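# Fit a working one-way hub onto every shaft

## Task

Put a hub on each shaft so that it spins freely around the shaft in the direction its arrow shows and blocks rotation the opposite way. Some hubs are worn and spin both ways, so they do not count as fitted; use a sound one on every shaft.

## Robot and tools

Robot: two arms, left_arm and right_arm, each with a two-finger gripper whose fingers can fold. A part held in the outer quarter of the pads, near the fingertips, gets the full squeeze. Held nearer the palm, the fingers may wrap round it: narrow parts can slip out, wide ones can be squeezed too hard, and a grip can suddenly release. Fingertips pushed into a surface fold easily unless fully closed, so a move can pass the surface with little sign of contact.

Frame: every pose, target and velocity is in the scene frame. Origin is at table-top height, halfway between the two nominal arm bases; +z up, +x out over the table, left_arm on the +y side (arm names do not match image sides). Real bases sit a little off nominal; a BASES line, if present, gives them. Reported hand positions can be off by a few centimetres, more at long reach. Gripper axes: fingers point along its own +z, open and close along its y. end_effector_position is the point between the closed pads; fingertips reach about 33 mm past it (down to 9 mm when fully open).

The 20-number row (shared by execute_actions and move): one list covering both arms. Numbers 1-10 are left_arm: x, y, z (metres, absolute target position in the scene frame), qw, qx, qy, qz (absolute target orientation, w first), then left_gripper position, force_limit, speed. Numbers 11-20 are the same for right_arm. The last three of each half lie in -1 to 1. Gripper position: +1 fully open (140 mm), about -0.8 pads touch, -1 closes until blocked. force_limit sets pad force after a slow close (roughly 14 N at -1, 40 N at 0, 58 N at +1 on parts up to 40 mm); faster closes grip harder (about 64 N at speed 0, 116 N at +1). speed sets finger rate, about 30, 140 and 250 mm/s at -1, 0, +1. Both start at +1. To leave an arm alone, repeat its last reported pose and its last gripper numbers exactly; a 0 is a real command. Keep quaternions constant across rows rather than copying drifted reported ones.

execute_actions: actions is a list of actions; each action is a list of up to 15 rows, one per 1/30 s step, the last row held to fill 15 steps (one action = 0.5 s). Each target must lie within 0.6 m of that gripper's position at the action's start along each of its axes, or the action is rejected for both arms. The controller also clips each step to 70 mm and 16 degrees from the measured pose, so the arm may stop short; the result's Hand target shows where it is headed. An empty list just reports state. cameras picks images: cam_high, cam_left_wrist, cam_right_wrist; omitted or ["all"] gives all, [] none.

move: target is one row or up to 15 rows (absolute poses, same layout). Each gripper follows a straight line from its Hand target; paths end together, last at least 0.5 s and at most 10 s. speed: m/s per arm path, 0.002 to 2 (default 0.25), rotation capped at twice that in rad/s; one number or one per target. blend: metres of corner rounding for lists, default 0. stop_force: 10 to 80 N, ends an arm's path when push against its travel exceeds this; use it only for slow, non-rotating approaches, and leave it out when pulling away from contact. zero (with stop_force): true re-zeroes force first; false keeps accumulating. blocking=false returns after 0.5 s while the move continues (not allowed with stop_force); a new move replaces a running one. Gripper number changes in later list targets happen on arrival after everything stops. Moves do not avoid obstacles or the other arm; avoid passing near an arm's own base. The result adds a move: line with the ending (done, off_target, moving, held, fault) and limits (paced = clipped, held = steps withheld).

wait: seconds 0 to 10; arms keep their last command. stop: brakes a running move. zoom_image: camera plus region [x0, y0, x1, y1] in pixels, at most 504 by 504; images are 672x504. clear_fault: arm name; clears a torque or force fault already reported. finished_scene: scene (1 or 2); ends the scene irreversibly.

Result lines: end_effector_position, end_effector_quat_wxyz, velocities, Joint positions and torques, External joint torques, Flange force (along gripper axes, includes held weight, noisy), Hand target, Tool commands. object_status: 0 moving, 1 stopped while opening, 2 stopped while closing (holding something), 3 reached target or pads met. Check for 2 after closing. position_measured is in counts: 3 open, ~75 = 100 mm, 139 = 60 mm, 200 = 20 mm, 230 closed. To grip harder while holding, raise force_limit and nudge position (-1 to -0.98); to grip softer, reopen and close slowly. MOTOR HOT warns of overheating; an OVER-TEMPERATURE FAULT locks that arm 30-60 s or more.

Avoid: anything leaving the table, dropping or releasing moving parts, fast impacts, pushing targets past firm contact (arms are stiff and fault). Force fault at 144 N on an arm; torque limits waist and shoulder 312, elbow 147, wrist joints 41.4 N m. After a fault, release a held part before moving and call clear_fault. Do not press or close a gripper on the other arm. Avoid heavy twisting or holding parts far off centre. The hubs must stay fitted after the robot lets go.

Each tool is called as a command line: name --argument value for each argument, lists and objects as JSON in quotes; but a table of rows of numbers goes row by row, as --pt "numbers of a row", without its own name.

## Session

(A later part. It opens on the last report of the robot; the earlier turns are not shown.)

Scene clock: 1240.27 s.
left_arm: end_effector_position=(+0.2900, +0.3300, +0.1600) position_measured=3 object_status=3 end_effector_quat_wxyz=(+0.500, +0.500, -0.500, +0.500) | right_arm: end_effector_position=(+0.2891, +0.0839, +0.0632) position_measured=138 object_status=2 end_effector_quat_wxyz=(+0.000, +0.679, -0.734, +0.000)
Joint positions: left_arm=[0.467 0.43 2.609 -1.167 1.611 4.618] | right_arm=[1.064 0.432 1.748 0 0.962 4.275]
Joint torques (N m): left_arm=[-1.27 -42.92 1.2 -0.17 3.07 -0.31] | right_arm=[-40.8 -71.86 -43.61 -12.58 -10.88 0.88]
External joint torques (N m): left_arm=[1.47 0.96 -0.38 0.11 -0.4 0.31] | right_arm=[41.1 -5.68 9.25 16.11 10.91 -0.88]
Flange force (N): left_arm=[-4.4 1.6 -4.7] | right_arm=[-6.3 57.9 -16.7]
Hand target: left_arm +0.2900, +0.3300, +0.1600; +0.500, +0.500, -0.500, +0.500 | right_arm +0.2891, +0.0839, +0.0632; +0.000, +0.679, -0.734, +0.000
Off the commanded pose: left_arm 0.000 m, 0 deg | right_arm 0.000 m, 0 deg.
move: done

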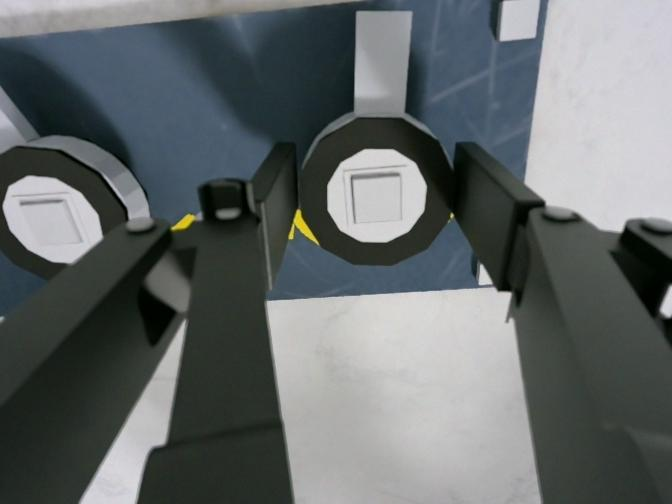

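move --pt "0.29 0.33 0.16 0.5 0.5 -0.5 0.5 1 1 1 0.2870 0.0836 0.0632 0 0.6788 -0.7343 0 -1 -1 -1" --pt "0.29 0.33 0.16 0.5 0.5 -0.5 0.5 1 1 1 0.2870 0.0836 0.0632 0 0.6788 -0.7343 0 0.17 -1 -1" --pt "0.29 0.33 0.16 0.5 0.5 -0.5 0.5 1 1 1 0.2871 0.0884 0.0632 0 0.6788 -0.7343 0 0.17 -1 -1" --pt "0.29 0.33 0.16 0.5 0.5 -0.5 0.5 1 1 1 0.2871 0.0884 0.0634 0 0.6788 -0.7343 0 -1 -1 -1" --speed 0.04 --cameras '["cam_right_wrist"]'

move --target '[0.29,0.33,0.16,0.5,0.5,-0.5,0.5,1,1,1,0.2871,0.0884,0.0634,0,0.8216,-0.5700,0,-1,-1,-1]' --speed 0.1 --cameras '["cam_right_wrist"]'

Scene clock: 1264.27 s.
left_arm: end_effector_position=(+0.2900, +0.3300, +0.1600) position_measured=3 object_status=3 end_effector_quat_wxyz=(+0.500, +0.500, -0.500, +0.500) | right_arm: end_effector_position=(+0.2871, +0.0884, +0.0634) position_measured=138 object_status=0 end_effector_quat_wxyz=(+0.000, +0.679, -0.734, +0.000)
Joint positions: left_arm=[0.467 0.43 2.609 -1.167 1.611 4.618] | right_arm=[1.07 0.436 1.741 0 0.965 4.28]
Joint torques (N m): left_arm=[-1.22 -43.07 1.45 -0.06 2.91 -0.23] | right_arm=[-2.02 -77.04 -30.17 3.35 -0.51 0.45]
External joint torques (N m): left_arm=[1.42 1.04 -0.71 0 -0.25 0.23] | right_arm=[2.22 -0.87 -4.22 0.17 0.54 -0.45]
Flange force (N): left_arm=[-4.2 0.7 -4.6] | right_arm=[-8.6 -0.8 -4.7]
Hand target: left_arm +0.2900, +0.3300, +0.1600; +0.500, +0.500, -0.500, +0.500 | right_arm +0.2871, +0.0884, +0.0634; +0.000, +0.679, -0.734, +0.000
Off the commanded pose: left_arm 0.000 m, 0 deg | right_arm 0.000 m, 0 deg.
move: done

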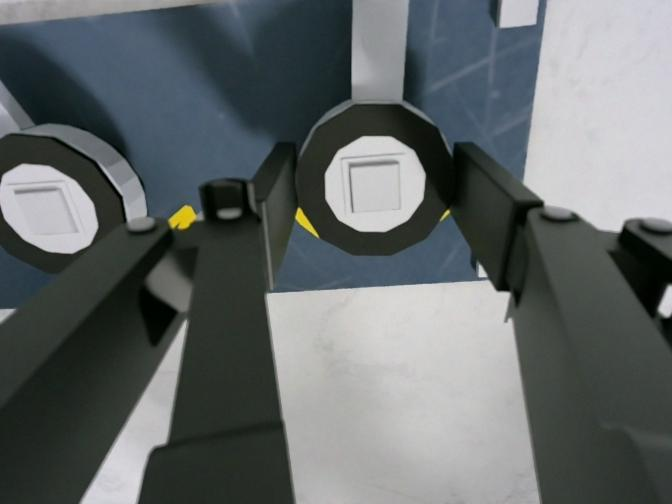

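Scene clock: 1266.87 s.
left_arm: end_effector_position=(+0.2900, +0.3300, +0.1600) position_measured=3 object_status=3 end_effector_quat_wxyz=(+0.500, +0.500, -0.500, +0.500) | right_arm: end_effector_position=(+0.2870, +0.0885, +0.0634) position_measured=138 object_status=2 end_effector_quat_wxyz=(+0.000, +0.822, -0.570, +0.000)
Joint positions: left_arm=[0.467 0.43 2.609 -1.167 1.611 4.618] | right_arm=[1.07 0.436 1.741 0 0.965 3.844]
Joint torques (N m): left_arm=[-1.02 -42.57 0.99 -0.13 2.91 -0.34] | right_arm=[6.34 -78.19 -26.48 6.44 2.25 0.45]
External joint torques (N m): left_arm=[1.22 0.49 -0.23 0.07 -0.25 0.34] | right_arm=[-6.12 0.34 -7.89 -2.93 -2.22 -0.45]
Flange force (N): left_arm=[-2.9 1.6 -3.7] | right_arm=[-3.6 -17.2 -1.6]
Hand target: left_arm +0.2900, +0.3300, +0.1600; +0.500, +0.500, -0.500, +0.500 | right_arm +0.2871, +0.0884, +0.0634; +0.000, +0.822, -0.570, +0.000
Off the commanded pose: left_arm 0.000 m, 0 deg | right_arm 0.000 m, 0 deg.
move: done

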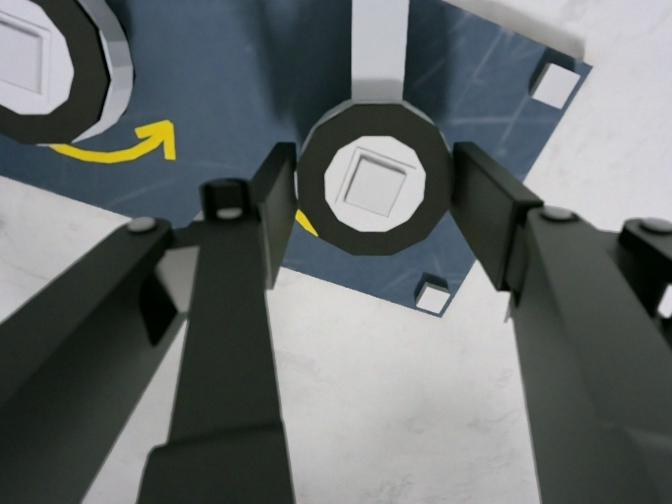

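move --target '[0.29,0.33,0.16,0.5,0.5,-0.5,0.5,1,1,1,0.2871,0.0884,0.0634,0,0.9239,-0.3827,0,-1,-1,-1]' --speed 0.1 --cameras '["cam_right_wrist"]'

Scene clock: 1277.87 s.
left_arm: end_effector_position=(+0.2900, +0.3300, +0.1600) position_measured=3 object_status=3 end_effector_quat_wxyz=(+0.500, +0.500, -0.500, +0.500) | right_arm: end_effector_position=(+0.2870, +0.0885, +0.0634) position_measured=138 object_status=2 end_effector_quat_wxyz=(+0.000, +0.924, -0.383, +0.000)
Joint positions: left_arm=[0.467 0.43 2.609 -1.167 1.611 4.618] | right_arm=[1.07 0.436 1.741 0 0.965 3.417]
Joint torques (N m): left_arm=[-1.47 -43.07 1.18 -0.09 2.98 -0.21] | right_arm=[5.93 -79.01 -22.17 6.27 5.08 0.71]
External joint torques (N m): left_arm=[1.62 1.32 -0.46 0.02 -0.32 0.21] | right_arm=[-5.68 1.03 -12.22 -2.76 -5.07 -0.71]
Flange force (N): left_arm=[-5.2 1.3 -5.1] | right_arm=[1.1 -24.5 0.6]
Hand target: left_arm +0.2900, +0.3300, +0.1600; +0.500, +0.500, -0.500, +0.500 | right_arm +0.2871, +0.0884, +0.0634; +0.000, +0.924, -0.383, +0.000
Off the commanded pose: left_arm 0.000 m, 0 deg | right_arm 0.000 m, 0 deg.
move: done

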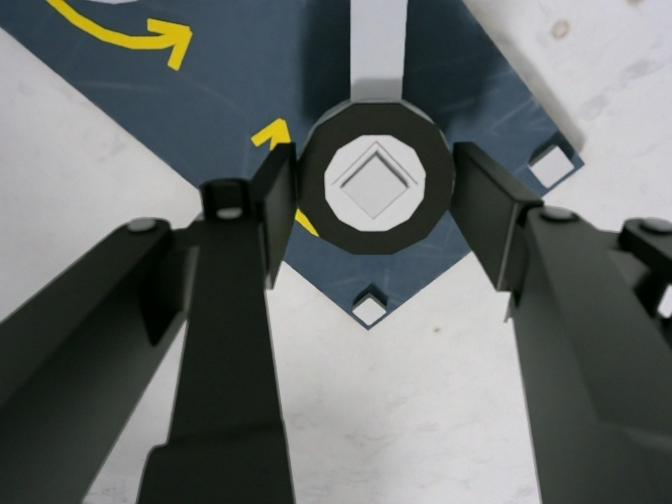

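move --pt "0.29 0.33 0.16 0.5 0.5 -0.5 0.5 1 1 1 0.2874 0.0888 0.0634 0 0.9239 -0.3827 0 -1 -1 -1" --pt "0.29 0.33 0.16 0.5 0.5 -0.5 0.5 1 1 1 0.2874 0.0888 0.0634 0 0.9239 -0.3827 0 0.17 -1 -1" --pt "0.29 0.33 0.16 0.5 0.5 -0.5 0.5 1 1 1 0.2874 0.0888 0.0636 0 0.9239 -0.3827 0 -1 0 -1" --speed 0.04 --cameras '[]'

move --pt "0.29 0.33 0.16 0.5 0.5 -0.5 0.5 1 1 1 0.2874 0.0888 0.072 0 0.9239 -0.3827 0 -1 0 -1" --pt "0.29 0.33 0.16 0.5 0.5 -0.5 0.5 1 1 1 0.2874 0.0888 0.1 0 0.9239 -0.3827 0 -1 0 -1" --pt "0.29 0.33 0.16 0.5 0.5 -0.5 0.5 1 1 1 0.2874 0.0888 0.115 0 0.9239 -0.3827 0 -1 0 -1" --speed 0.03 --cameras '["cam_left_wrist","cam_right_wrist"]'

Scene clock: 1301.27 s.
left_arm: end_effector_position=(+0.2900, +0.3300, +0.1600) position_measured=3 object_status=3 end_effector_quat_wxyz=(+0.500, +0.500, -0.500, +0.500) | right_arm: end_effector_position=(+0.2874, +0.0888, +0.0636) position_measured=140 object_status=0 end_effector_quat_wxyz=(+0.000, +0.924, -0.383, +0.000)
Joint positions: left_arm=[0.467 0.43 2.609 -1.167 1.611 4.618] | right_arm=[1.07 0.437 1.74 0 0.965 3.416]
Joint torques (N m): left_arm=[-1.32 -42.73 1.42 -0.16 2.99 -0.23] | right_arm=[-2.45 -72.98 -27.82 3.16 -0.64 0.54]
External joint torques (N m): left_arm=[1.44 1.21 -0.7 0.09 -0.34 0.22] | right_arm=[2.61 -5 -6.62 0.35 0.64 -0.54]
Flange force (N): left_arm=[-4.9 0.9 -5.0] | right_arm=[-5.2 -6.6 -10.4]
Hand target: left_arm +0.2900, +0.3300, +0.1600; +0.500, +0.500, -0.500, +0.500 | right_arm +0.2874, +0.0888, +0.0636; +0.000, +0.924, -0.383, +0.000
Off the commanded pose: left_arm 0.000 m, 0 deg | right_arm 0.000 m, 0 deg.
move: done

Scene clock: 1303.30 s.
left_arm: end_effector_position=(+0.2900, +0.3300, +0.1600) position_measured=3 object_status=3 end_effector_quat_wxyz=(+0.500, +0.500, -0.500, +0.500) | right_arm: end_effector_position=(+0.2874, +0.0888, +0.1149) position_measured=140 object_status=2 end_effector_quat_wxyz=(+0.000, +0.924, -0.383, +0.000)
Joint positions: left_arm=[0.467 0.43 2.609 -1.167 1.611 4.618] | right_arm=[1.07 0.392 1.699 0 1.05 3.416]
Joint torques (N m): left_arm=[-1.52 -42.93 1.31 -0.11 3.01 -0.25] | right_arm=[-2.98 -80.21 -35.27 3.02 -0.59 0.48]
External joint torques (N m): left_arm=[1.68 1.16 -0.6 0.05 -0.35 0.25] | right_arm=[3.23 4.5 -1.12 0.7 0.59 -0.48]
Flange force (N): left_arm=[-4.8 1.3 -5.4] | right_arm=[-6.6 -7.6 1.7]
Hand target: left_arm +0.2900, +0.3300, +0.1600; +0.500, +0.500, -0.500, +0.500 | right_arm +0.2874, +0.0888, +0.1150; +0.000, +0.924, -0.383, +0.000
Off the commanded pose: left_arm 0.000 m, 0 deg | right_arm 0.000 m, 0 deg.
move: done

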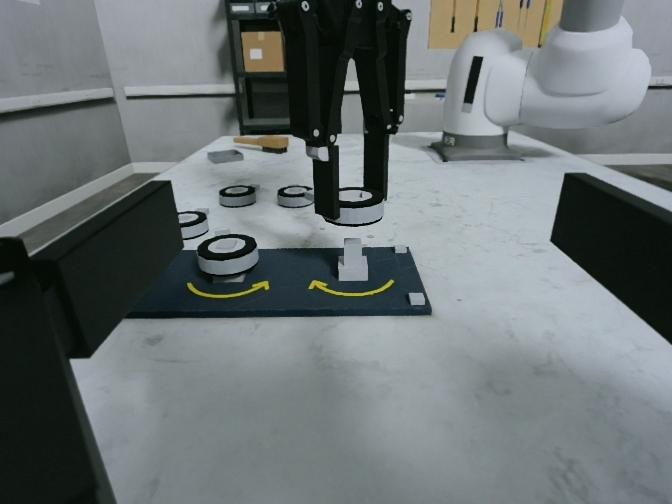

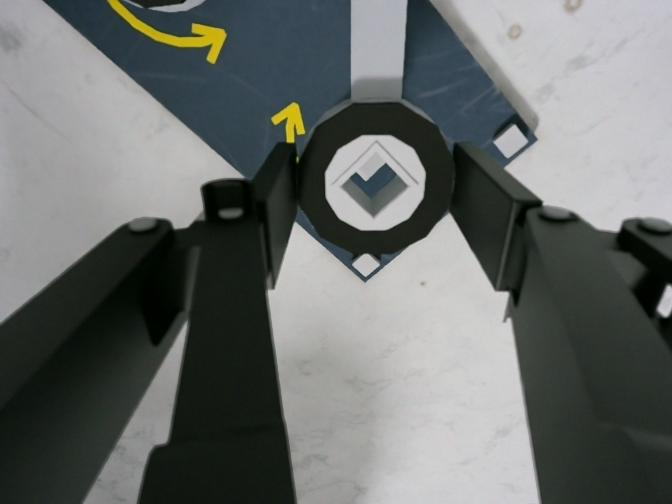

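move --pt "0.29 0.33 0.16 0.5 0.5 -0.5 0.5 1 1 1 0.2874 0.0888 0.125 0 0.9239 -0.3827 0 -1 0 -1" --pt "0.29 0.33 0.16 0.5 0.5 -0.5 0.5 1 1 1 0.32 -0.05 0.115 0 0.7071 -0.7071 0 -1 0 -1" --pt "0.29 0.33 0.16 0.5 0.5 -0.5 0.5 1 1 1 0.32 -0.05 0.047 0 0.7071 -0.7071 0 -1 0 -1" --speed 0.15 --blend '[0.01,0.01,0]' --cameras '[]'

move --target '[0.29,0.33,0.16,0.5,0.5,-0.5,0.5,1,1,1,0.32,-0.05,0.036,0,0.7071,-0.7071,0,-1,0,-1]' --speed 0.01 --stop_force 10 --cameras '[]'

move --pt "0.29 0.33 0.16 0.5 0.5 -0.5 0.5 1 1 1 0.32 -0.05 0.0415 0 0.7071 -0.7071 0 0.3 -1 -0.8" --pt "0.42 0.33 0.16 0.5 0.5 -0.5 0.5 1 1 1 0.32 -0.05 0.12 0 0.7071 -0.7071 0 0.3 -1 -0.8" --pt "0.54 0.33 0.16 0.5 0.5 -0.5 0.5 1 1 1 0.38 -0.178 0.10 0 0.7071 -0.7071 0 0.3 -1 -0.8" --pt "0.54 0.33 0.16 0.5 0.5 -0.5 0.5 1 1 1 0.38 -0.178 0.06 0 0.7071 -0.7071 0 0.3 -1 -0.8" --speed '[0.05,0.15,0.15,0.1]' --cameras '["cam_right_wrist","cam_high"]'

zoom_image --camera "cam_right_wrist" --region '[270, 90, 450, 250]'

Scene clock: 1324.50 s.
left_arm: end_effector_position=(+0.2900, +0.3300, +0.1600) position_measured=3 object_status=3 end_effector_quat_wxyz=(+0.500, +0.500, -0.500, +0.500) | right_arm: end_effector_position=(+0.3200, -0.0500, +0.0471) position_measured=140 object_status=2 end_effector_quat_wxyz=(+0.000, +0.707, -0.707, +0.000)
Joint positions: left_arm=[0.467 0.43 2.609 -1.167 1.611 4.618] | right_arm=[0.914 0.316 1.959 0 0.866 4.046]
Joint torques (N m): left_arm=[-1.24 -42.85 1.35 -0.16 3 -0.26] | right_arm=[-2.63 -68.32 -31.01 2.67 -0.6 0.5]
External joint torques (N m): left_arm=[1.42 0.84 -0.53 0.1 -0.34 0.26] | right_arm=[2.86 4.2 -0.88 0.59 0.63 -0.5]
Flange force (N): left_arm=[-3.8 1.3 -4.7] | right_arm=[-8.6 -1.4 3.0]
Hand target: left_arm +0.2900, +0.3300, +0.1600; +0.500, +0.500, -0.500, +0.500 | right_arm +0.3200, -0.0500, +0.0470; +0.000, +0.707, -0.707, +0.000
Off the commanded pose: left_arm 0.000 m, 0 deg | right_arm 0.000 m, 0 deg.
move: done; blend cut to 0.005 m at target 1

Scene clock: 1325.70 s.
left_arm: end_effector_position=(+0.2900, +0.3300, +0.1600) position_measured=3 object_status=3 end_effector_quat_wxyz=(+0.500, +0.500, -0.500, +0.500) | right_arm: end_effector_position=(+0.3201, -0.0500, +0.0411) position_measured=140 object_status=2 end_effector_quat_wxyz=(+0.000, +0.707, -0.707, +0.000)
Joint positions: left_arm=[0.467 0.43 2.609 -1.167 1.611 4.618] | right_arm=[0.914 0.323 1.963 0 0.855 4.046]
Joint torques (N m): left_arm=[-1.62 -42.79 1.4 -0.19 2.98 -0.24] | right_arm=[-3.35 -52.63 -22.47 2.49 -2.09 0.59]
External joint torques (N m): left_arm=[1.79 1.1 -0.57 0.13 -0.32 0.24] | right_arm=[3.45 -11.66 -9.1 0.74 2.12 -0.59]
Flange force (N): left_arm=[-4.6 1.6 -6.0] | right_arm=[-5.8 1.6 -23.5]
Hand target: left_arm +0.2900, +0.3300, +0.1600; +0.500, +0.500, -0.500, +0.500 | right_arm +0.3200, -0.0500, +0.0411; +0.000, +0.707, -0.707, +0.000
Off the commanded pose: left_arm 0.000 m, 0 deg | right_arm 0.005 m, 0 deg.
move: contact (right_arm)

Scene clock: 1329.37 s.
left_arm: end_effector_position=(+0.5400, +0.3300, +0.1600) position_measured=3 object_status=3 end_effector_quat_wxyz=(+0.500, +0.500, -0.500, +0.500) | right_arm: end_effector_position=(+0.3800, -0.1780, +0.0600) position_measured=91 object_status=3 end_effector_quat_wxyz=(+0.000, +0.707, -0.707, +0.000)
Joint positions: left_arm=[0.287 0.566 2.18 -1.362 1.657 4.326] | right_arm=[0.689 0.224 2.057 0 0.861 3.821]
Joint torques (N m): left_arm=[-0.88 -67.94 -11.62 -0.76 2.81 -0.26] | right_arm=[-2.46 -55.48 -29.3 2.64 -0.2 0.52]
External joint torques (N m): left_arm=[1.16 1.73 0.2 0.12 -0.34 0.26] | right_arm=[2.64 0.76 -2.43 0.6 0.22 -0.52]
Flange force (N): left_arm=[-3.8 -0.1 -2.2] | right_arm=[-6.7 -1.8 -1.4]
Hand target: left_arm +0.5400, +0.3300, +0.1600; +0.500, +0.500, -0.500, +0.500 | right_arm +0.3800, -0.1780, +0.0600; +0.000, +0.707, -0.707, +0.000
Off the commanded pose: left_arm 0.000 m, 0 deg | right_arm 0.000 m, 0 deg.
move: done
Images, in order (width x height): cam_high 672x504, cam_right_wrist 672x504.

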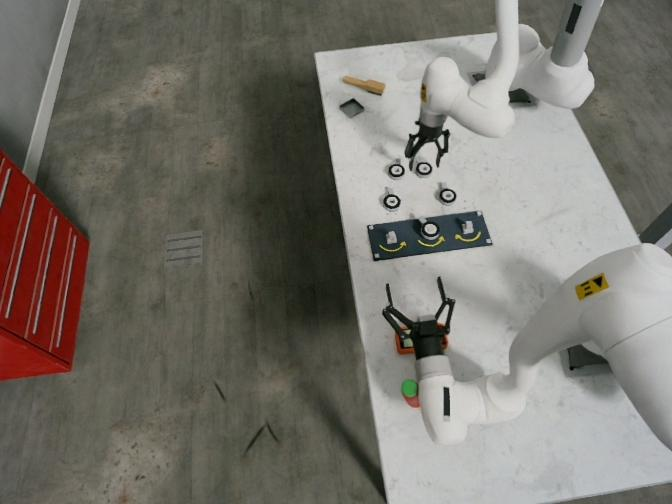

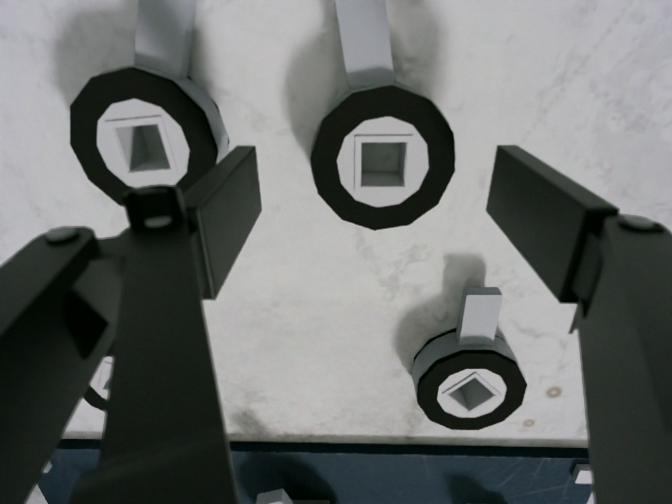

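Scaled by 2.800 from the camera's image (finer frame: 960x720).

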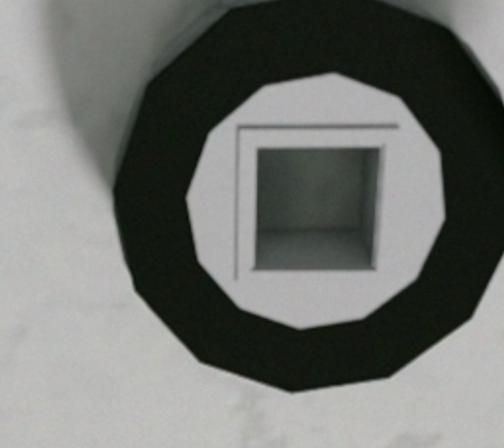

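move --target '[0.54,0.33,0.16,0.5,0.5,-0.5,0.5,1,1,1,0.377,-0.183,0.06,0,0.7071,-0.7071,0,0.3,-1,-0.8]' --cameras '["cam_right_wrist"]'

zoom_image --camera "cam_right_wrist" --region '[290, 90, 470, 240]'

Scene clock: 1372.07 s.
left_arm: end_effector_position=(+0.5400, +0.3300, +0.1600) position_measured=3 object_status=3 end_effector_quat_wxyz=(+0.500, +0.500, -0.500, +0.500) | right_arm: end_effector_position=(+0.3770, -0.1830, +0.0600) position_measured=91 object_status=3 end_effector_quat_wxyz=(+0.000, +0.707, -0.707, +0.000)
Joint positions: left_arm=[0.287 0.566 2.18 -1.362 1.657 4.326] | right_arm=[0.685 0.217 2.067 0 0.858 3.818]
Joint torques (N m): left_arm=[-0.79 -67.92 -11.5 -0.76 2.83 -0.23] | right_arm=[-2.95 -56.95 -29.27 2.69 -0.38 0.56]
External joint torques (N m): left_arm=[1 1.92 0.11 0.11 -0.35 0.23] | right_arm=[3.04 3.11 -2.41 0.55 0.41 -0.56]
Flange force (N): left_arm=[-4.1 -0.5 -2.0] | right_arm=[-9.5 -3.8 1.0]
Hand target: left_arm +0.5400, +0.3300, +0.1600; +0.500, +0.500, -0.500, +0.500 | right_arm +0.3770, -0.1830, +0.0600; +0.000, +0.707, -0.707, +0.000
Off the commanded pose: left_arm 0.000 m, 0 deg | right_arm 0.000 m, 0 deg.
move: done

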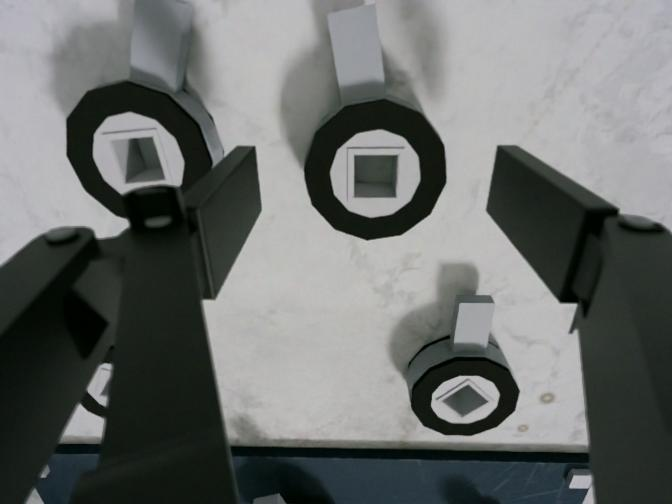

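Scaled by 2.800 from the camera's image (finer frame: 960x720).

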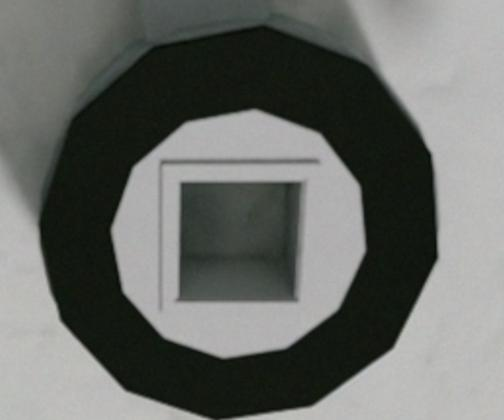

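move --target '[0.54,0.33,0.16,0.5,0.5,-0.5,0.5,1,1,1,0.377,-0.183,0.041,0,0.7071,-0.7071,0,0.3,-1,-0.8]' --speed 0.06 --cameras '[]'

execute_actions --actions '[[[0.54,0.33,0.16,0.5,0.5,-0.5,0.5,1,1,1,0.377,-0.183,0.041,0,0.7071,-0.7071,0,-1,0,-1]],[[0.54,0.33,0.16,0.5,0.5,-0.5,0.5,1,1,1,0.377,-0.183,0.041,0,0.7071,-0.7071,0,-1,0,-1]],[[0.54,0.33,0.16,0.5,0.5,-0.5,0.5,1,1,1,0.377,-0.183,0.041,0,0.7071,-0.7071,0,-1,0,-1]],[[0.54,0.33,0.16,0.5,0.5,-0.5,0.5,1,1,1,0.377,-0.183,0.041,0,0.7071,-0.7071,0,-1,0,-1]]]' --cameras '["cam_right_wrist"]'

zoom_image --camera "cam_right_wrist" --region '[290, 90, 470, 240]'

Scene clock: 1386.93 s.
left_arm: end_effector_position=(+0.5400, +0.3300, +0.1600) position_measured=3 object_status=3 end_effector_quat_wxyz=(+0.500, +0.500, -0.500, +0.500) | right_arm: end_effector_position=(+0.3770, -0.1830, +0.0410) position_measured=91 object_status=3 end_effector_quat_wxyz=(+0.000, +0.707, -0.707, +0.000)
Joint positions: left_arm=[0.287 0.566 2.18 -1.362 1.657 4.326] | right_arm=[0.685 0.24 2.081 0 0.82 3.818]
Joint torques (N m): left_arm=[-1.27 -67.74 -11.72 -0.66 2.76 -0.12] | right_arm=[-3.23 -56.24 -27.9 2.58 -0.11 0.51]
External joint torques (N m): left_arm=[1.5 1.4 0.29 0.01 -0.28 0.12] | right_arm=[3.44 1.02 -2.72 0.55 0.13 -0.51]
Flange force (N): left_arm=[-2.9 0.3 -2.6] | right_arm=[-8.5 -1.5 -1.0]
Hand target: left_arm +0.5400, +0.3300, +0.1600; +0.500, +0.500, -0.500, +0.500 | right_arm +0.3770, -0.1830, +0.0410; +0.000, +0.707, -0.707, +0.000
Off the commanded pose: left_arm 0.000 m, 0 deg | right_arm 0.000 m, 0 deg.
move: done

Scene clock: 1389.13 s.
left_arm: end_effector_position=(+0.5400, +0.3300, +0.1600) position_measured=3 object_status=3 end_effector_quat_wxyz=(+0.500, +0.500, -0.500, +0.500) | right_arm: end_effector_position=(+0.3770, -0.1830, +0.0410) position_measured=140 object_status=2 end_effector_quat_wxyz=(+0.000, +0.707, -0.707, +0.000)
Joint positions: left_arm=[0.287 0.566 2.18 -1.362 1.657 4.326] | right_arm=[0.685 0.24 2.081 0 0.82 3.818]
Joint torques (N m): left_arm=[-1.4 -67.77 -11.46 -0.73 2.78 -0.2] | right_arm=[-2.53 -47.45 -22.96 2.59 -1.66 0.5]
External joint torques (N m): left_arm=[1.61 1.51 0.02 0.07 -0.31 0.2] | right_arm=[2.92 -7.75 -7.61 0.54 1.68 -0.5]
External joint torques at the end of the 1st action: left_arm=[1.99 1.43 -0.15 0.07 -0.25 0.22] | right_arm=[3.33 2.21 -2.37 0.6 0.41 -0.48]
External joint torques at the end of the 2nd action: left_arm=[1.55 1.76 0.07 0.12 -0.31 0.28] | right_arm=[3.43 -1.35 -3.53 0.6 0.42 -0.46]
External joint torques at the end of the 3rd action: left_arm=[1.74 1.01 0.04 0.08 -0.35 0.23] | right_arm=[3.03 -7.9 -7.71 0.57 1.9 -0.44]
Flange force (N): left_arm=[-3.2 -0.1 -3.0] | right_arm=[-6.3 -0.5 -18.7]
Flange force at the end of the 1st action (N): left_arm=[-3.1 -0.2 -3.8] | right_arm=[-9.1 -2.4 0.2]
Flange force at the end of the 2nd action (N): left_arm=[-3.8 -0.1 -3.0] | right_arm=[-7.5 -0.3 -5.1]
Flange force at the end of the 3rd action (N): left_arm=[-2.4 0.4 -3.1] | right_arm=[-6.6 -0.4 -19.4]
Hand target: left_arm +0.5400, +0.3300, +0.1600; +0.500, +0.500, -0.500, +0.500 | right_arm +0.3770, -0.1830, +0.0410; +0.000, +0.707, -0.707, +0.000
Off the commanded pose: left_arm 0.000 m, 0 deg | right_arm 0.000 m, 0 deg.

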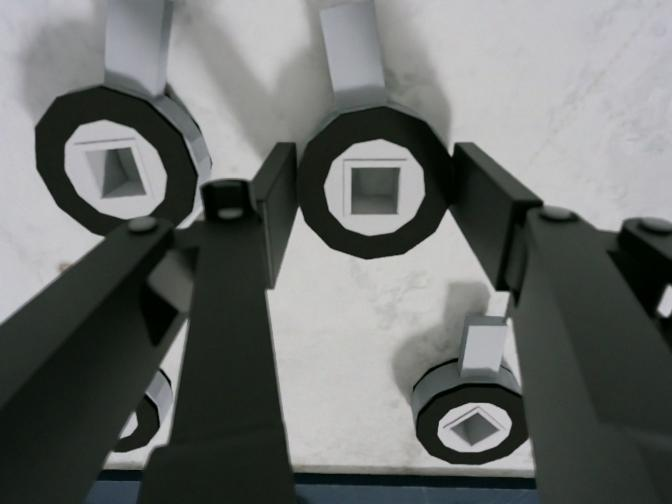

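Scaled by 2.800 from the camera's image (finer frame: 960x720).

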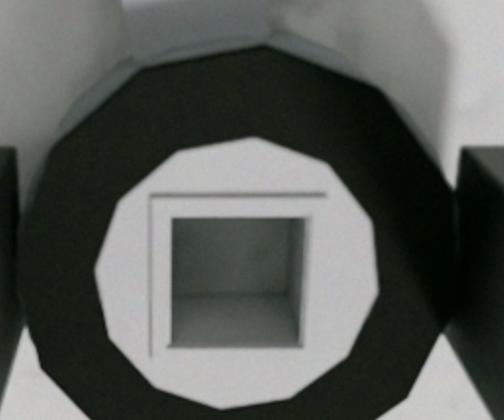

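execute_actions --actions '[[[0.54,0.33,0.16,0.5,0.5,-0.5,0.5,1,1,1,0.377,-0.183,0.041,0,0.7071,-0.7071,0,0.17,-1,-0.8]],[[0.54,0.33,0.16,0.5,0.5,-0.5,0.5,1,1,1,0.377,-0.181,0.041,0,0.7071,-0.7071,0,0.17,-1,-0.8]],[[0.54,0.33,0.16,0.5,0.5,-0.5,0.5,1,1,1,0.377,-0.181,0.041,0,0.7071,-0.7071,0,-1,0,-1]],[[0.54,0.33,0.16,0.5,0.5,-0.5,0.5,1,1,1,0.377,-0.181,0.041,0,0.7071,-0.7071,0,-1,0,-1]],[[0.54,0.33,0.16,0.5,0.5,-0.5,0.5,1,1,1,0.377,-0.181,0.041,0,0.7071,-0.7071,0,-1,0,-1]],[[0.54,0.33,0.16,0.5,0.5,-0.5,0.5,1,1,1,0.377,-0.181,0.041,0,0.7071,-0.7071,0,-0.98,1,-1]]]' --cameras '["cam_right_wrist"]'

zoom_image --camera "cam_right_wrist" --region '[290, 90, 470, 240]'

Scene clock: 1409.63 s.
left_arm: end_effector_position=(+0.5400, +0.3300, +0.1600) position_measured=3 object_status=3 end_effector_quat_wxyz=(+0.500, +0.500, -0.500, +0.500) | right_arm: end_effector_position=(+0.3770, -0.1810, +0.0410) position_measured=141 object_status=2 end_effector_quat_wxyz=(+0.000, +0.707, -0.707, +0.000)
Joint positions: left_arm=[0.287 0.566 2.18 -1.362 1.657 4.326] | right_arm=[0.688 0.242 2.079 0 0.821 3.82]
Joint torques (N m): left_arm=[-1.07 -67.85 -11.55 -0.7 2.88 -0.29] | right_arm=[-2.48 -41.98 -19.29 2.79 -2.09 0.46]
External joint torques (N m): left_arm=[1.31 1.6 0.18 0.06 -0.4 0.29] | right_arm=[2.49 -13.35 -11.34 0.33 2.11 -0.46]
External joint torques at the end of the 2nd action: left_arm=[1.49 1.4 0.1 0.07 -0.26 0.2] | right_arm=[2.43 2.53 -2.42 0.52 0.32 -0.48]
External joint torques at the end of the 3rd action: left_arm=[0.76 1.32 0.18 0.04 -0.29 0.24] | right_arm=[3.51 2.59 -2.65 0.57 0.39 -0.53]
External joint torques at the end of the 4th action: left_arm=[2.08 1.68 0.3 0 -0.33 0.19] | right_arm=[2.95 -8.34 -8.03 0.3 1.43 -0.51]
External joint torques at the end of the 5th action: left_arm=[1.16 0.86 0.17 0.04 -0.31 0.26] | right_arm=[3.07 -7.78 -8.25 0.36 1.53 -0.46]
Flange force (N): left_arm=[-3.6 0.1 -2.3] | right_arm=[-5.5 -0.6 -29.3]
Flange force at the end of the 2nd action (N): left_arm=[-3.0 0.0 -2.8] | right_arm=[-8.1 -3.8 0.8]
Flange force at the end of the 3rd action (N): left_arm=[-2.9 0.0 -1.3] | right_arm=[-10.0 -3.0 0.6]
Flange force at the end of the 4th action (N): left_arm=[-3.5 0.4 -3.6] | right_arm=[-6.3 -0.4 -19.2]
Flange force at the end of the 5th action (N): left_arm=[-2.2 0.5 -1.9] | right_arm=[-7.3 -1.1 -18.8]
Hand target: left_arm +0.5400, +0.3300, +0.1600; +0.500, +0.500, -0.500, +0.500 | right_arm +0.3770, -0.1810, +0.0410; +0.000, +0.707, -0.707, +0.000
Off the commanded pose: left_arm 0.000 m, 0 deg | right_arm 0.000 m, 0 deg.

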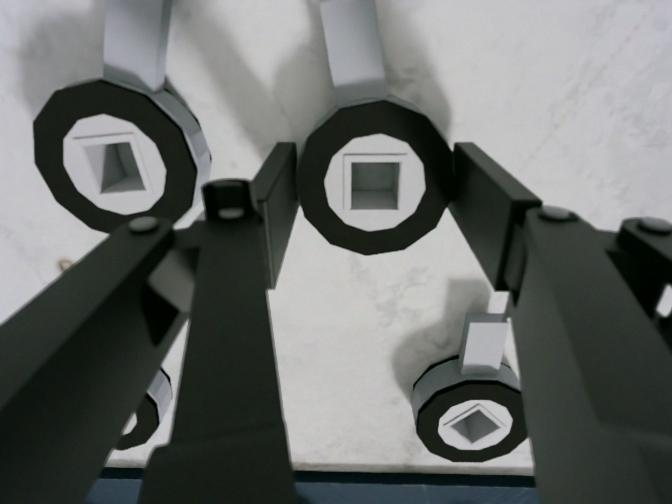

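Scaled by 2.800 from the camera's image (finer frame: 960x720).

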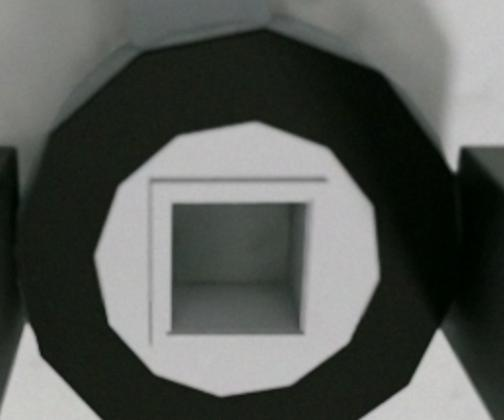

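move --pt "0.54 0.33 0.16 0.5 0.5 -0.5 0.5 1 1 1 0.377 -0.181 0.135 0 0.7071 -0.7071 0 -0.98 1 -1" --pt "0.29 0.33 0.16 0.5 0.5 -0.5 0.5 1 1 1 0.2873 0.0886 0.135 0 0.8216 -0.57 0 -0.98 1 -1" --pt "0.29 0.33 0.16 0.5 0.5 -0.5 0.5 1 1 1 0.2873 0.0886 0.0905 0 0.8216 -0.57 0 -0.98 1 -1" --speed '[0.12,0.2,0.08]' --cameras '["cam_right_wrist","cam_left_wrist"]'

zoom_image --camera "cam_right_wrist" --region '[345, 160, 405, 220]'

zoom_image --camera "cam_left_wrist" --region '[300, 180, 400, 280]'

Scene clock: 1422.00 s.
left_arm: end_effector_position=(+0.2900, +0.3300, +0.1600) position_measured=3 object_status=3 end_effector_quat_wxyz=(+0.500, +0.500, -0.500, +0.500) | right_arm: end_effector_position=(+0.2873, +0.0886, +0.0906) position_measured=141 object_status=2 end_effector_quat_wxyz=(+0.000, +0.822, -0.570, +0.000)
Joint positions: left_arm=[0.467 0.43 2.609 -1.167 1.611 4.618] | right_arm=[1.07 0.412 1.72 0 1.01 3.844]
Joint torques (N m): left_arm=[-1.04 -42.96 1.22 -0.11 3.02 -0.21] | right_arm=[-2.93 -81.53 -34.12 3.09 -0.54 0.52]
External joint torques (N m): left_arm=[1.22 1.2 -0.44 0.05 -0.36 0.21] | right_arm=[3.18 4.66 -1.41 0.55 0.56 -0.52]
Flange force (N): left_arm=[-4.9 0.9 -4.0] | right_arm=[-9.5 -4.8 2.0]
Hand target: left_arm +0.2900, +0.3300, +0.1600; +0.500, +0.500, -0.500, +0.500 | right_arm +0.2873, +0.0886, +0.0905; +0.000, +0.822, -0.570, +0.000
Off the commanded pose: left_arm 0.000 m, 0 deg | right_arm 0.000 m, 0 deg.
move: done
Images, in order (width x height): cam_left_wrist 672x504, cam_right_wrist 672x504.

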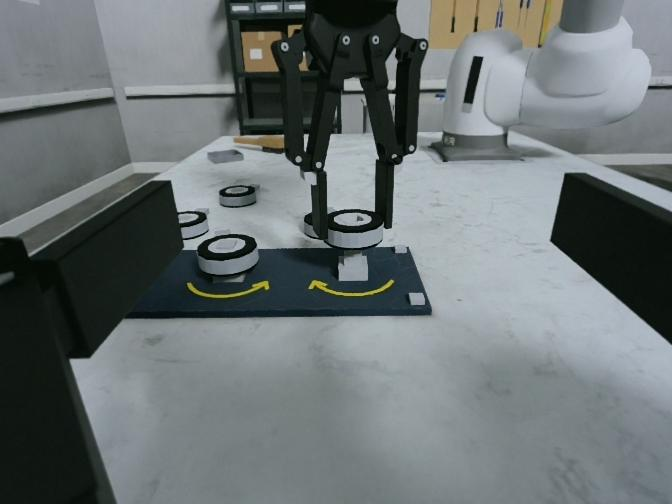

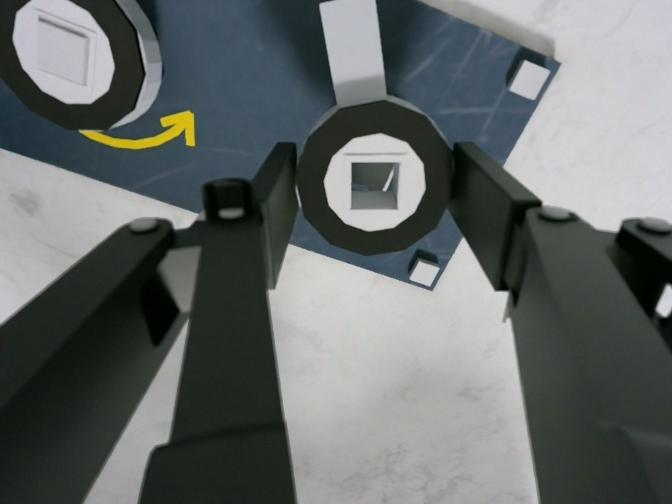

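Scaled by 8.400 from the camera's image (finer frame: 960x720).

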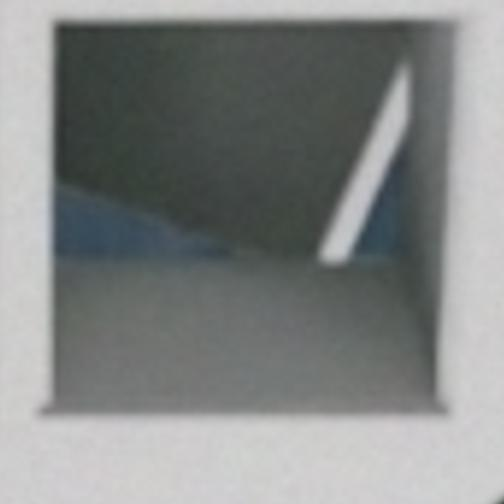

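Scaled by 5.040 from the camera's image (finer frame: 960x720).

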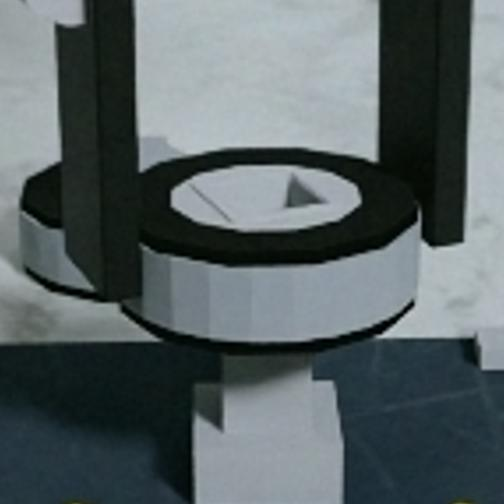

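move --target '[0.29,0.33,0.16,0.5,0.5,-0.5,0.5,1,1,1,0.2873,0.0886,0.0905,0,0.6947,-0.7193,0,-0.98,1,-1]' --cameras '["cam_right_wrist","cam_left_wrist"]'

zoom_image --camera "cam_right_wrist" --region '[345, 160, 405, 220]'

zoom_image --camera "cam_left_wrist" --region '[300, 180, 400, 280]'

Scene clock: 1435.37 s.
left_arm: end_effector_position=(+0.2900, +0.3300, +0.1600) position_measured=3 object_status=3 end_effector_quat_wxyz=(+0.500, +0.500, -0.500, +0.500) | right_arm: end_effector_position=(+0.2873, +0.0886, +0.0905) position_measured=141 object_status=2 end_effector_quat_wxyz=(+0.000, +0.695, -0.719, +0.000)
Joint positions: left_arm=[0.467 0.43 2.609 -1.167 1.611 4.618] | right_arm=[1.07 0.412 1.72 0 1.009 4.237]
Joint torques (N m): left_arm=[-1.41 -42.67 1.33 -0.14 3.05 -0.15] | right_arm=[-2.7 -81.02 -34.37 3.09 -0.35 0.19]
External joint torques (N m): left_arm=[1.56 0.9 -0.56 0.08 -0.39 0.14] | right_arm=[2.66 4.32 -1.1 0.54 0.37 -0.19]
Flange force (N): left_arm=[-3.8 1.2 -5.1] | right_arm=[-9.4 -0.5 2.3]
Hand target: left_arm +0.2900, +0.3300, +0.1600; +0.500, +0.500, -0.500, +0.500 | right_arm +0.2873, +0.0886, +0.0905; +0.000, +0.695, -0.719, +0.000
Off the commanded pose: left_arm 0.000 m, 0 deg | right_arm 0.000 m, 0 deg.
move: done
Images, in order (width x height): cam_left_wrist 672x504, cam_right_wrist 672x504.

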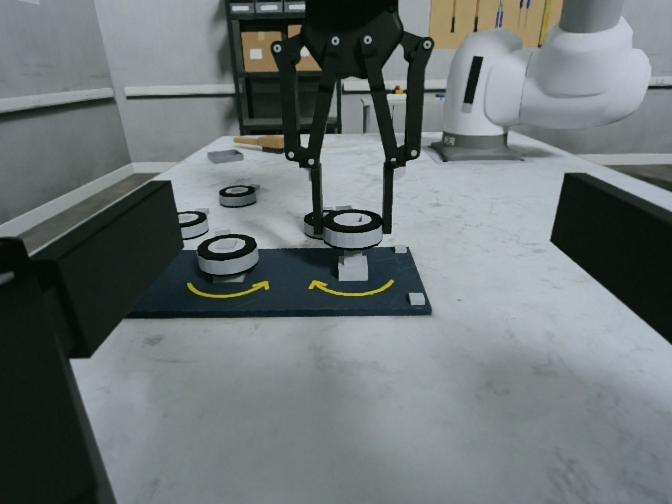

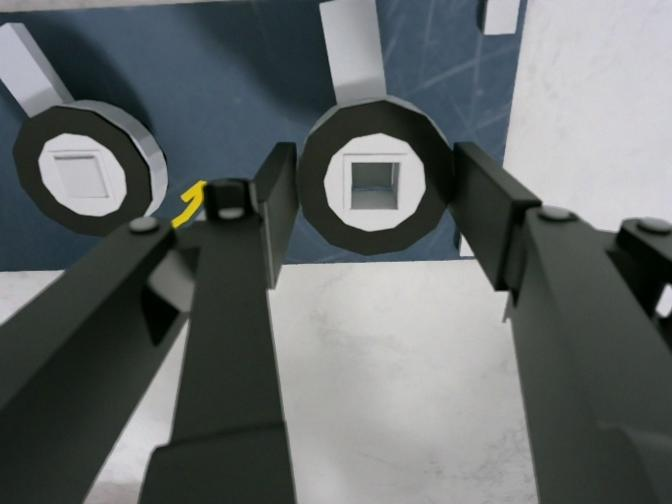

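Scaled by 8.400 from the camera's image (finer frame: 960x720).

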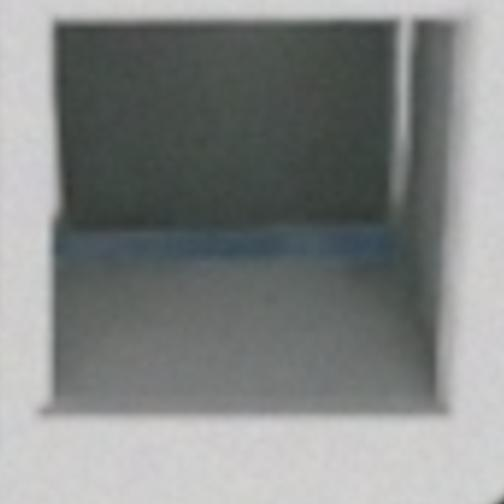

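Scaled by 5.040 from the camera's image (finer frame: 960x720).

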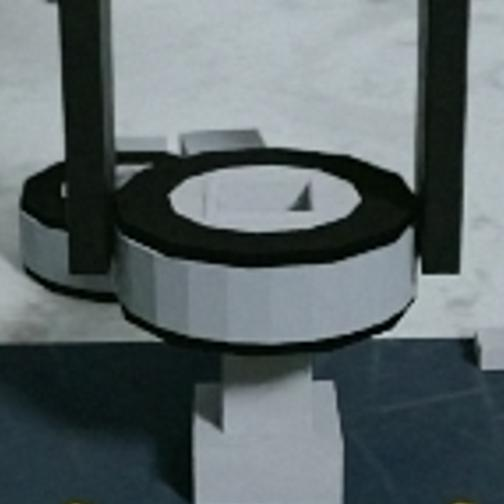

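move --target '[0.29,0.33,0.16,0.5,0.5,-0.5,0.5,1,1,1,0.2873,0.0886,0.07,0,0.6947,-0.7193,0,-0.98,1,-1]' --speed 0.01 --stop_force 10 --cameras '[]'

move --target '[0.29,0.33,0.16,0.5,0.5,-0.5,0.5,1,1,1,0.2873,0.0886,0.052,0,0.6947,-0.7193,0,-0.98,1,-1]' --speed 0.006 --stop_force 14 --cameras '["cam_right_wrist"]'

Scene clock: 1448.60 s.
left_arm: end_effector_position=(+0.2900, +0.3300, +0.1600) position_measured=3 object_status=3 end_effector_quat_wxyz=(+0.500, +0.500, -0.500, +0.500) | right_arm: end_effector_position=(+0.2873, +0.0886, +0.0700) position_measured=141 object_status=2 end_effector_quat_wxyz=(+0.000, +0.695, -0.719, +0.000)
Joint positions: left_arm=[0.467 0.43 2.609 -1.167 1.611 4.618] | right_arm=[1.07 0.431 1.735 0 0.976 4.237]
Joint torques (N m): left_arm=[-1.72 -42.72 1.26 -0.15 3 -0.27] | right_arm=[-5.57 -80.64 -31.48 1.86 0.28 0.6]
External joint torques (N m): left_arm=[1.9 0.83 -0.42 0.09 -0.33 0.27] | right_arm=[5.99 3.02 -3.14 1.7 -0.25 -0.6]
Flange force (N): left_arm=[-3.8 2.1 -6.0] | right_arm=[-13.0 2.3 0.9]
Hand target: left_arm +0.2900, +0.3300, +0.1600; +0.500, +0.500, -0.500, +0.500 | right_arm +0.2873, +0.0886, +0.0700; +0.000, +0.695, -0.719, +0.000
Off the commanded pose: left_arm 0.000 m, 0 deg | right_arm 0.000 m, 0 deg.
move: done

Scene clock: 1450.30 s.
left_arm: end_effector_position=(+0.2900, +0.3300, +0.1600) position_measured=3 object_status=3 end_effector_quat_wxyz=(+0.500, +0.500, -0.500, +0.500) | right_arm: end_effector_position=(+0.2873, +0.0886, +0.0636) position_measured=141 object_status=2 end_effector_quat_wxyz=(+0.000, +0.695, -0.719, +0.000)
Joint positions: left_arm=[0.467 0.43 2.609 -1.167 1.611 4.618] | right_arm=[1.07 0.436 1.74 0 0.965 4.237]
Joint torques (N m): left_arm=[-1.35 -42.46 1.3 -0.1 3 -0.26] | right_arm=[-5.56 -63.67 -24.02 1.88 -1.93 0.53]
External joint torques (N m): left_arm=[1.58 0.25 -0.54 0.04 -0.33 0.26] | right_arm=[5.85 -14.25 -10.35 1.64 1.96 -0.53]
Flange force (N): left_arm=[-2.0 1.5 -4.9] | right_arm=[-7.2 4.8 -23.9]
Hand target: left_arm +0.2900, +0.3300, +0.1600; +0.500, +0.500, -0.500, +0.500 | right_arm +0.2873, +0.0886, +0.0636; +0.000, +0.695, -0.719, +0.000
Off the commanded pose: left_arm 0.000 m, 0 deg | right_arm 0.012 m, 0 deg.
move: contact (right_arm)

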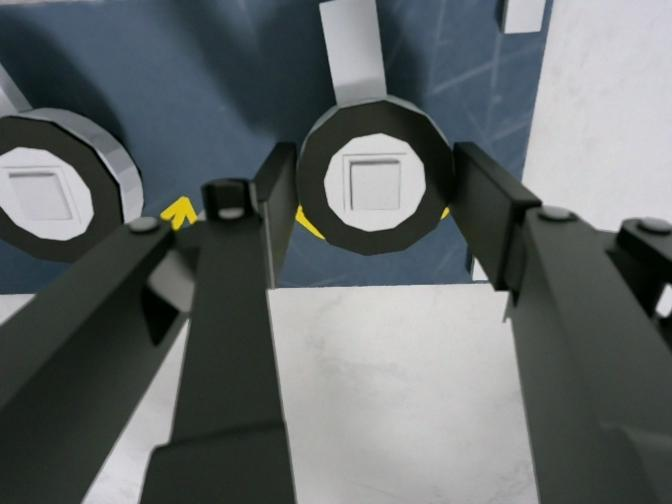

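execute_actions --actions '[[[0.29,0.33,0.16,0.5,0.5,-0.5,0.5,1,1,1,0.2873,0.0886,0.0636,0,0.6947,-0.7193,0,0.17,-1,-1]],[[0.29,0.33,0.16,0.5,0.5,-0.5,0.5,1,1,1,0.2873,0.0886,0.0636,0,0.6947,-0.7193,0,0.17,-1,-1]],[[0.29,0.33,0.16,0.5,0.5,-0.5,0.5,1,1,1,0.2873,0.0886,0.0632,0,0.6947,-0.7193,0,-1,-1,-1]],[[0.29,0.33,0.16,0.5,0.5,-0.5,0.5,1,1,1,0.2873,0.0886,0.0632,0,0.6947,-0.7193,0,-1,-1,-1]],[[0.29,0.33,0.16,0.5,0.5,-0.5,0.5,1,1,1,0.2873,0.0886,0.0632,0,0.6947,-0.7193,0,-1,-1,-1]]]' --cameras '["cam_right_wrist"]'

move --target '[0.29,0.33,0.16,0.5,0.5,-0.5,0.5,1,1,1,0.2873,0.0886,0.0632,0,0.5225,-0.8526,0,-1,-1,-1]' --speed 0.1 --cameras '["cam_right_wrist"]'

Scene clock: 1466.77 s.
left_arm: end_effector_position=(+0.2900, +0.3300, +0.1600) position_measured=3 object_status=3 end_effector_quat_wxyz=(+0.500, +0.500, -0.500, +0.500) | right_arm: end_effector_position=(+0.2873, +0.0886, +0.0632) position_measured=138 object_status=2 end_effector_quat_wxyz=(+0.000, +0.695, -0.719, +0.000)
Joint positions: left_arm=[0.467 0.43 2.609 -1.167 1.611 4.618] | right_arm=[1.07 0.437 1.74 0 0.964 4.237]
Joint torques (N m): left_arm=[-1.95 -42.32 1.3 -0.16 3.02 -0.25] | right_arm=[-3.7 -76.1 -30.47 2.65 -0.98 0.42]
External joint torques (N m): left_arm=[2.06 0.7 -0.53 0.09 -0.36 0.25] | right_arm=[4.09 -2.03 -4.01 0.9 1.01 -0.42]
External joint torques at the end of the 1st action: left_arm=[1.59 0.84 -0.6 0.06 -0.42 0.2] | right_arm=[2.68 1.8 -2.61 0.59 0.36 -0.51]
External joint torques at the end of the 2nd action: left_arm=[1.63 0.75 -0.38 0.06 -0.3 0.29] | right_arm=[2.78 1.53 -2.58 0.64 0.42 -0.52]
External joint torques at the end of the 3rd action: left_arm=[1.87 0.81 -0.25 0.09 -0.31 0.19] | right_arm=[3.05 1.7 -2.72 0.55 0.46 -0.46]
External joint torques at the end of the 4th action: left_arm=[1.83 0.63 -0.45 0.06 -0.44 0.29] | right_arm=[4.08 -1.31 -3.93 0.96 1.06 -0.45]
Flange force (N): left_arm=[-3.4 2.1 -6.5] | right_arm=[-8.3 1.8 -6.4]
Flange force at the end of the 1st action (N): left_arm=[-3.7 1.3 -5.1] | right_arm=[-8.9 -0.7 -0.8]
Flange force at the end of the 2nd action (N): left_arm=[-3.6 1.8 -5.0] | right_arm=[-8.6 -0.5 -1.1]
Flange force at the end of the 3rd action (N): left_arm=[-3.5 2.2 -5.8] | right_arm=[-9.3 -0.3 -1.1]
Flange force at the end of the 4th action (N): left_arm=[-3.4 2.0 -5.6] | right_arm=[-9.0 1.4 -5.8]
Hand target: left_arm +0.2900, +0.3300, +0.1600; +0.500, +0.500, -0.500, +0.500 | right_arm +0.2873, +0.0886, +0.0632; +0.000, +0.695, -0.719, +0.000
Off the commanded pose: left_arm 0.000 m, 0 deg | right_arm 0.000 m, 0 deg.

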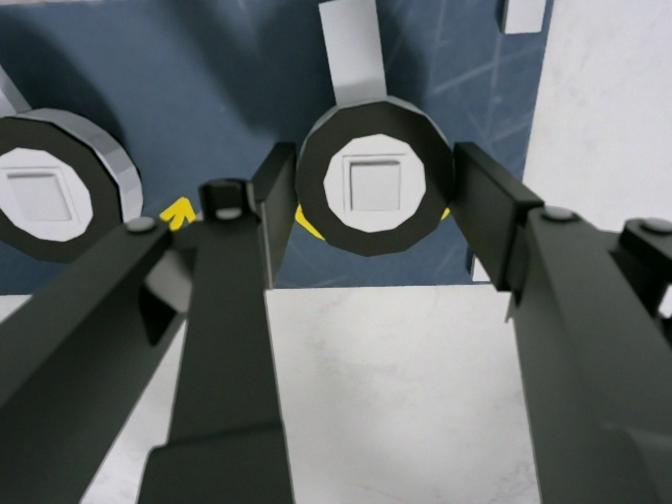

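Scene clock: 1469.37 s.
left_arm: end_effector_position=(+0.2900, +0.3300, +0.1600) position_measured=3 object_status=3 end_effector_quat_wxyz=(+0.500, +0.500, -0.500, +0.500) | right_arm: end_effector_position=(+0.2874, +0.0885, +0.0632) position_measured=138 object_status=2 end_effector_quat_wxyz=(+0.000, -0.522, +0.853, +0.000)
Joint positions: left_arm=[0.467 0.43 2.609 -1.167 1.611 4.618] | right_arm=[1.069 0.437 1.74 0 0.964 4.673]
Joint torques (N m): left_arm=[-1.26 -43.01 1.13 -0.14 3 -0.24] | right_arm=[-12.6 -74.44 -31.17 -0.92 -1.77 0.58]
External joint torques (N m): left_arm=[1.39 1.41 -0.42 0.08 -0.34 0.24] | right_arm=[12.72 -3.56 -3.25 4.46 1.81 -0.58]
Flange force (N): left_arm=[-5.6 1.2 -4.6] | right_arm=[-4.1 16.8 -8.6]
Hand target: left_arm +0.2900, +0.3300, +0.1600; +0.500, +0.500, -0.500, +0.500 | right_arm +0.2873, +0.0886, +0.0632; +0.000, -0.523, +0.853, +0.000
Off the commanded pose: left_arm 0.000 m, 0 deg | right_arm 0.000 m, 0 deg.
move: done

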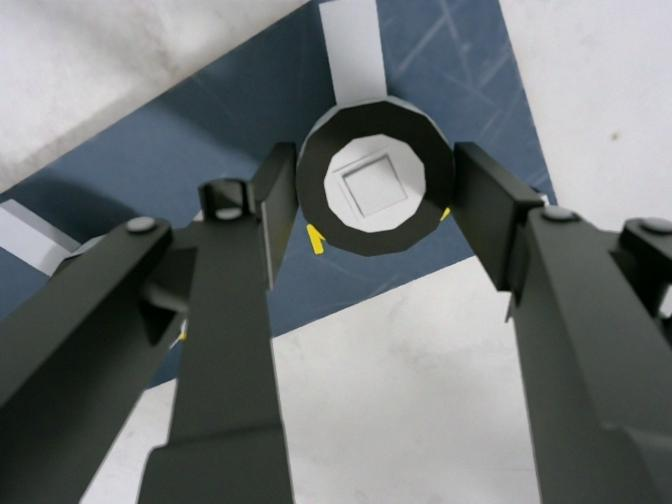

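move --target '[0.29,0.33,0.16,0.5,0.5,-0.5,0.5,1,1,1,0.2873,0.0886,0.0632,0,0.6947,-0.7193,0,-1,-1,-1]' --speed 0.1 --cameras '["cam_right_wrist"]'

Scene clock: 1477.20 s.
left_arm: end_effector_position=(+0.2900, +0.3300, +0.1600) position_measured=3 object_status=3 end_effector_quat_wxyz=(+0.500, +0.500, -0.500, +0.500) | right_arm: end_effector_position=(+0.2872, +0.0886, +0.0632) position_measured=138 object_status=2 end_effector_quat_wxyz=(+0.000, +0.695, -0.719, +0.000)
Joint positions: left_arm=[0.467 0.43 2.609 -1.167 1.611 4.618] | right_arm=[1.07 0.437 1.74 0 0.964 4.237]
Joint torques (N m): left_arm=[-1.55 -42.36 1.12 -0.13 2.92 -0.31] | right_arm=[-1.87 -79.95 -31.7 3.11 -0.31 0.14]
External joint torques (N m): left_arm=[1.75 0.22 -0.33 0.07 -0.25 0.31] | right_arm=[1.98 1.86 -2.74 0.42 0.34 -0.14]
Flange force (N): left_arm=[-1.9 2.2 -5.3] | right_arm=[-9.0 -1.3 -0.8]
Hand target: left_arm +0.2900, +0.3300, +0.1600; +0.500, +0.500, -0.500, +0.500 | right_arm +0.2873, +0.0886, +0.0632; +0.000, +0.695, -0.719, +0.000
Off the commanded pose: left_arm 0.000 m, 0 deg | right_arm 0.000 m, 0 deg.
move: done

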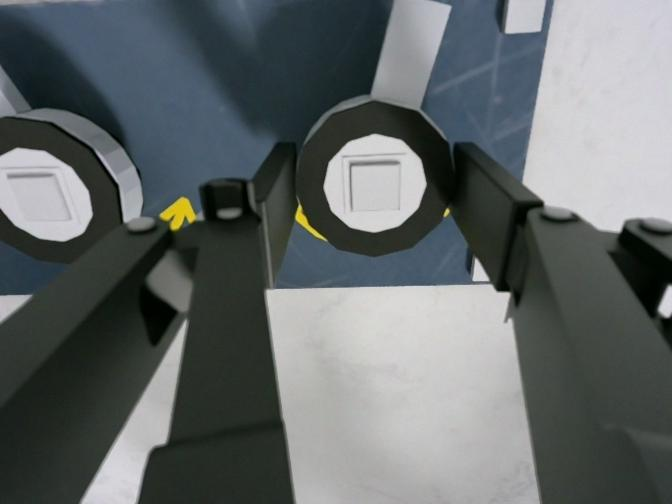

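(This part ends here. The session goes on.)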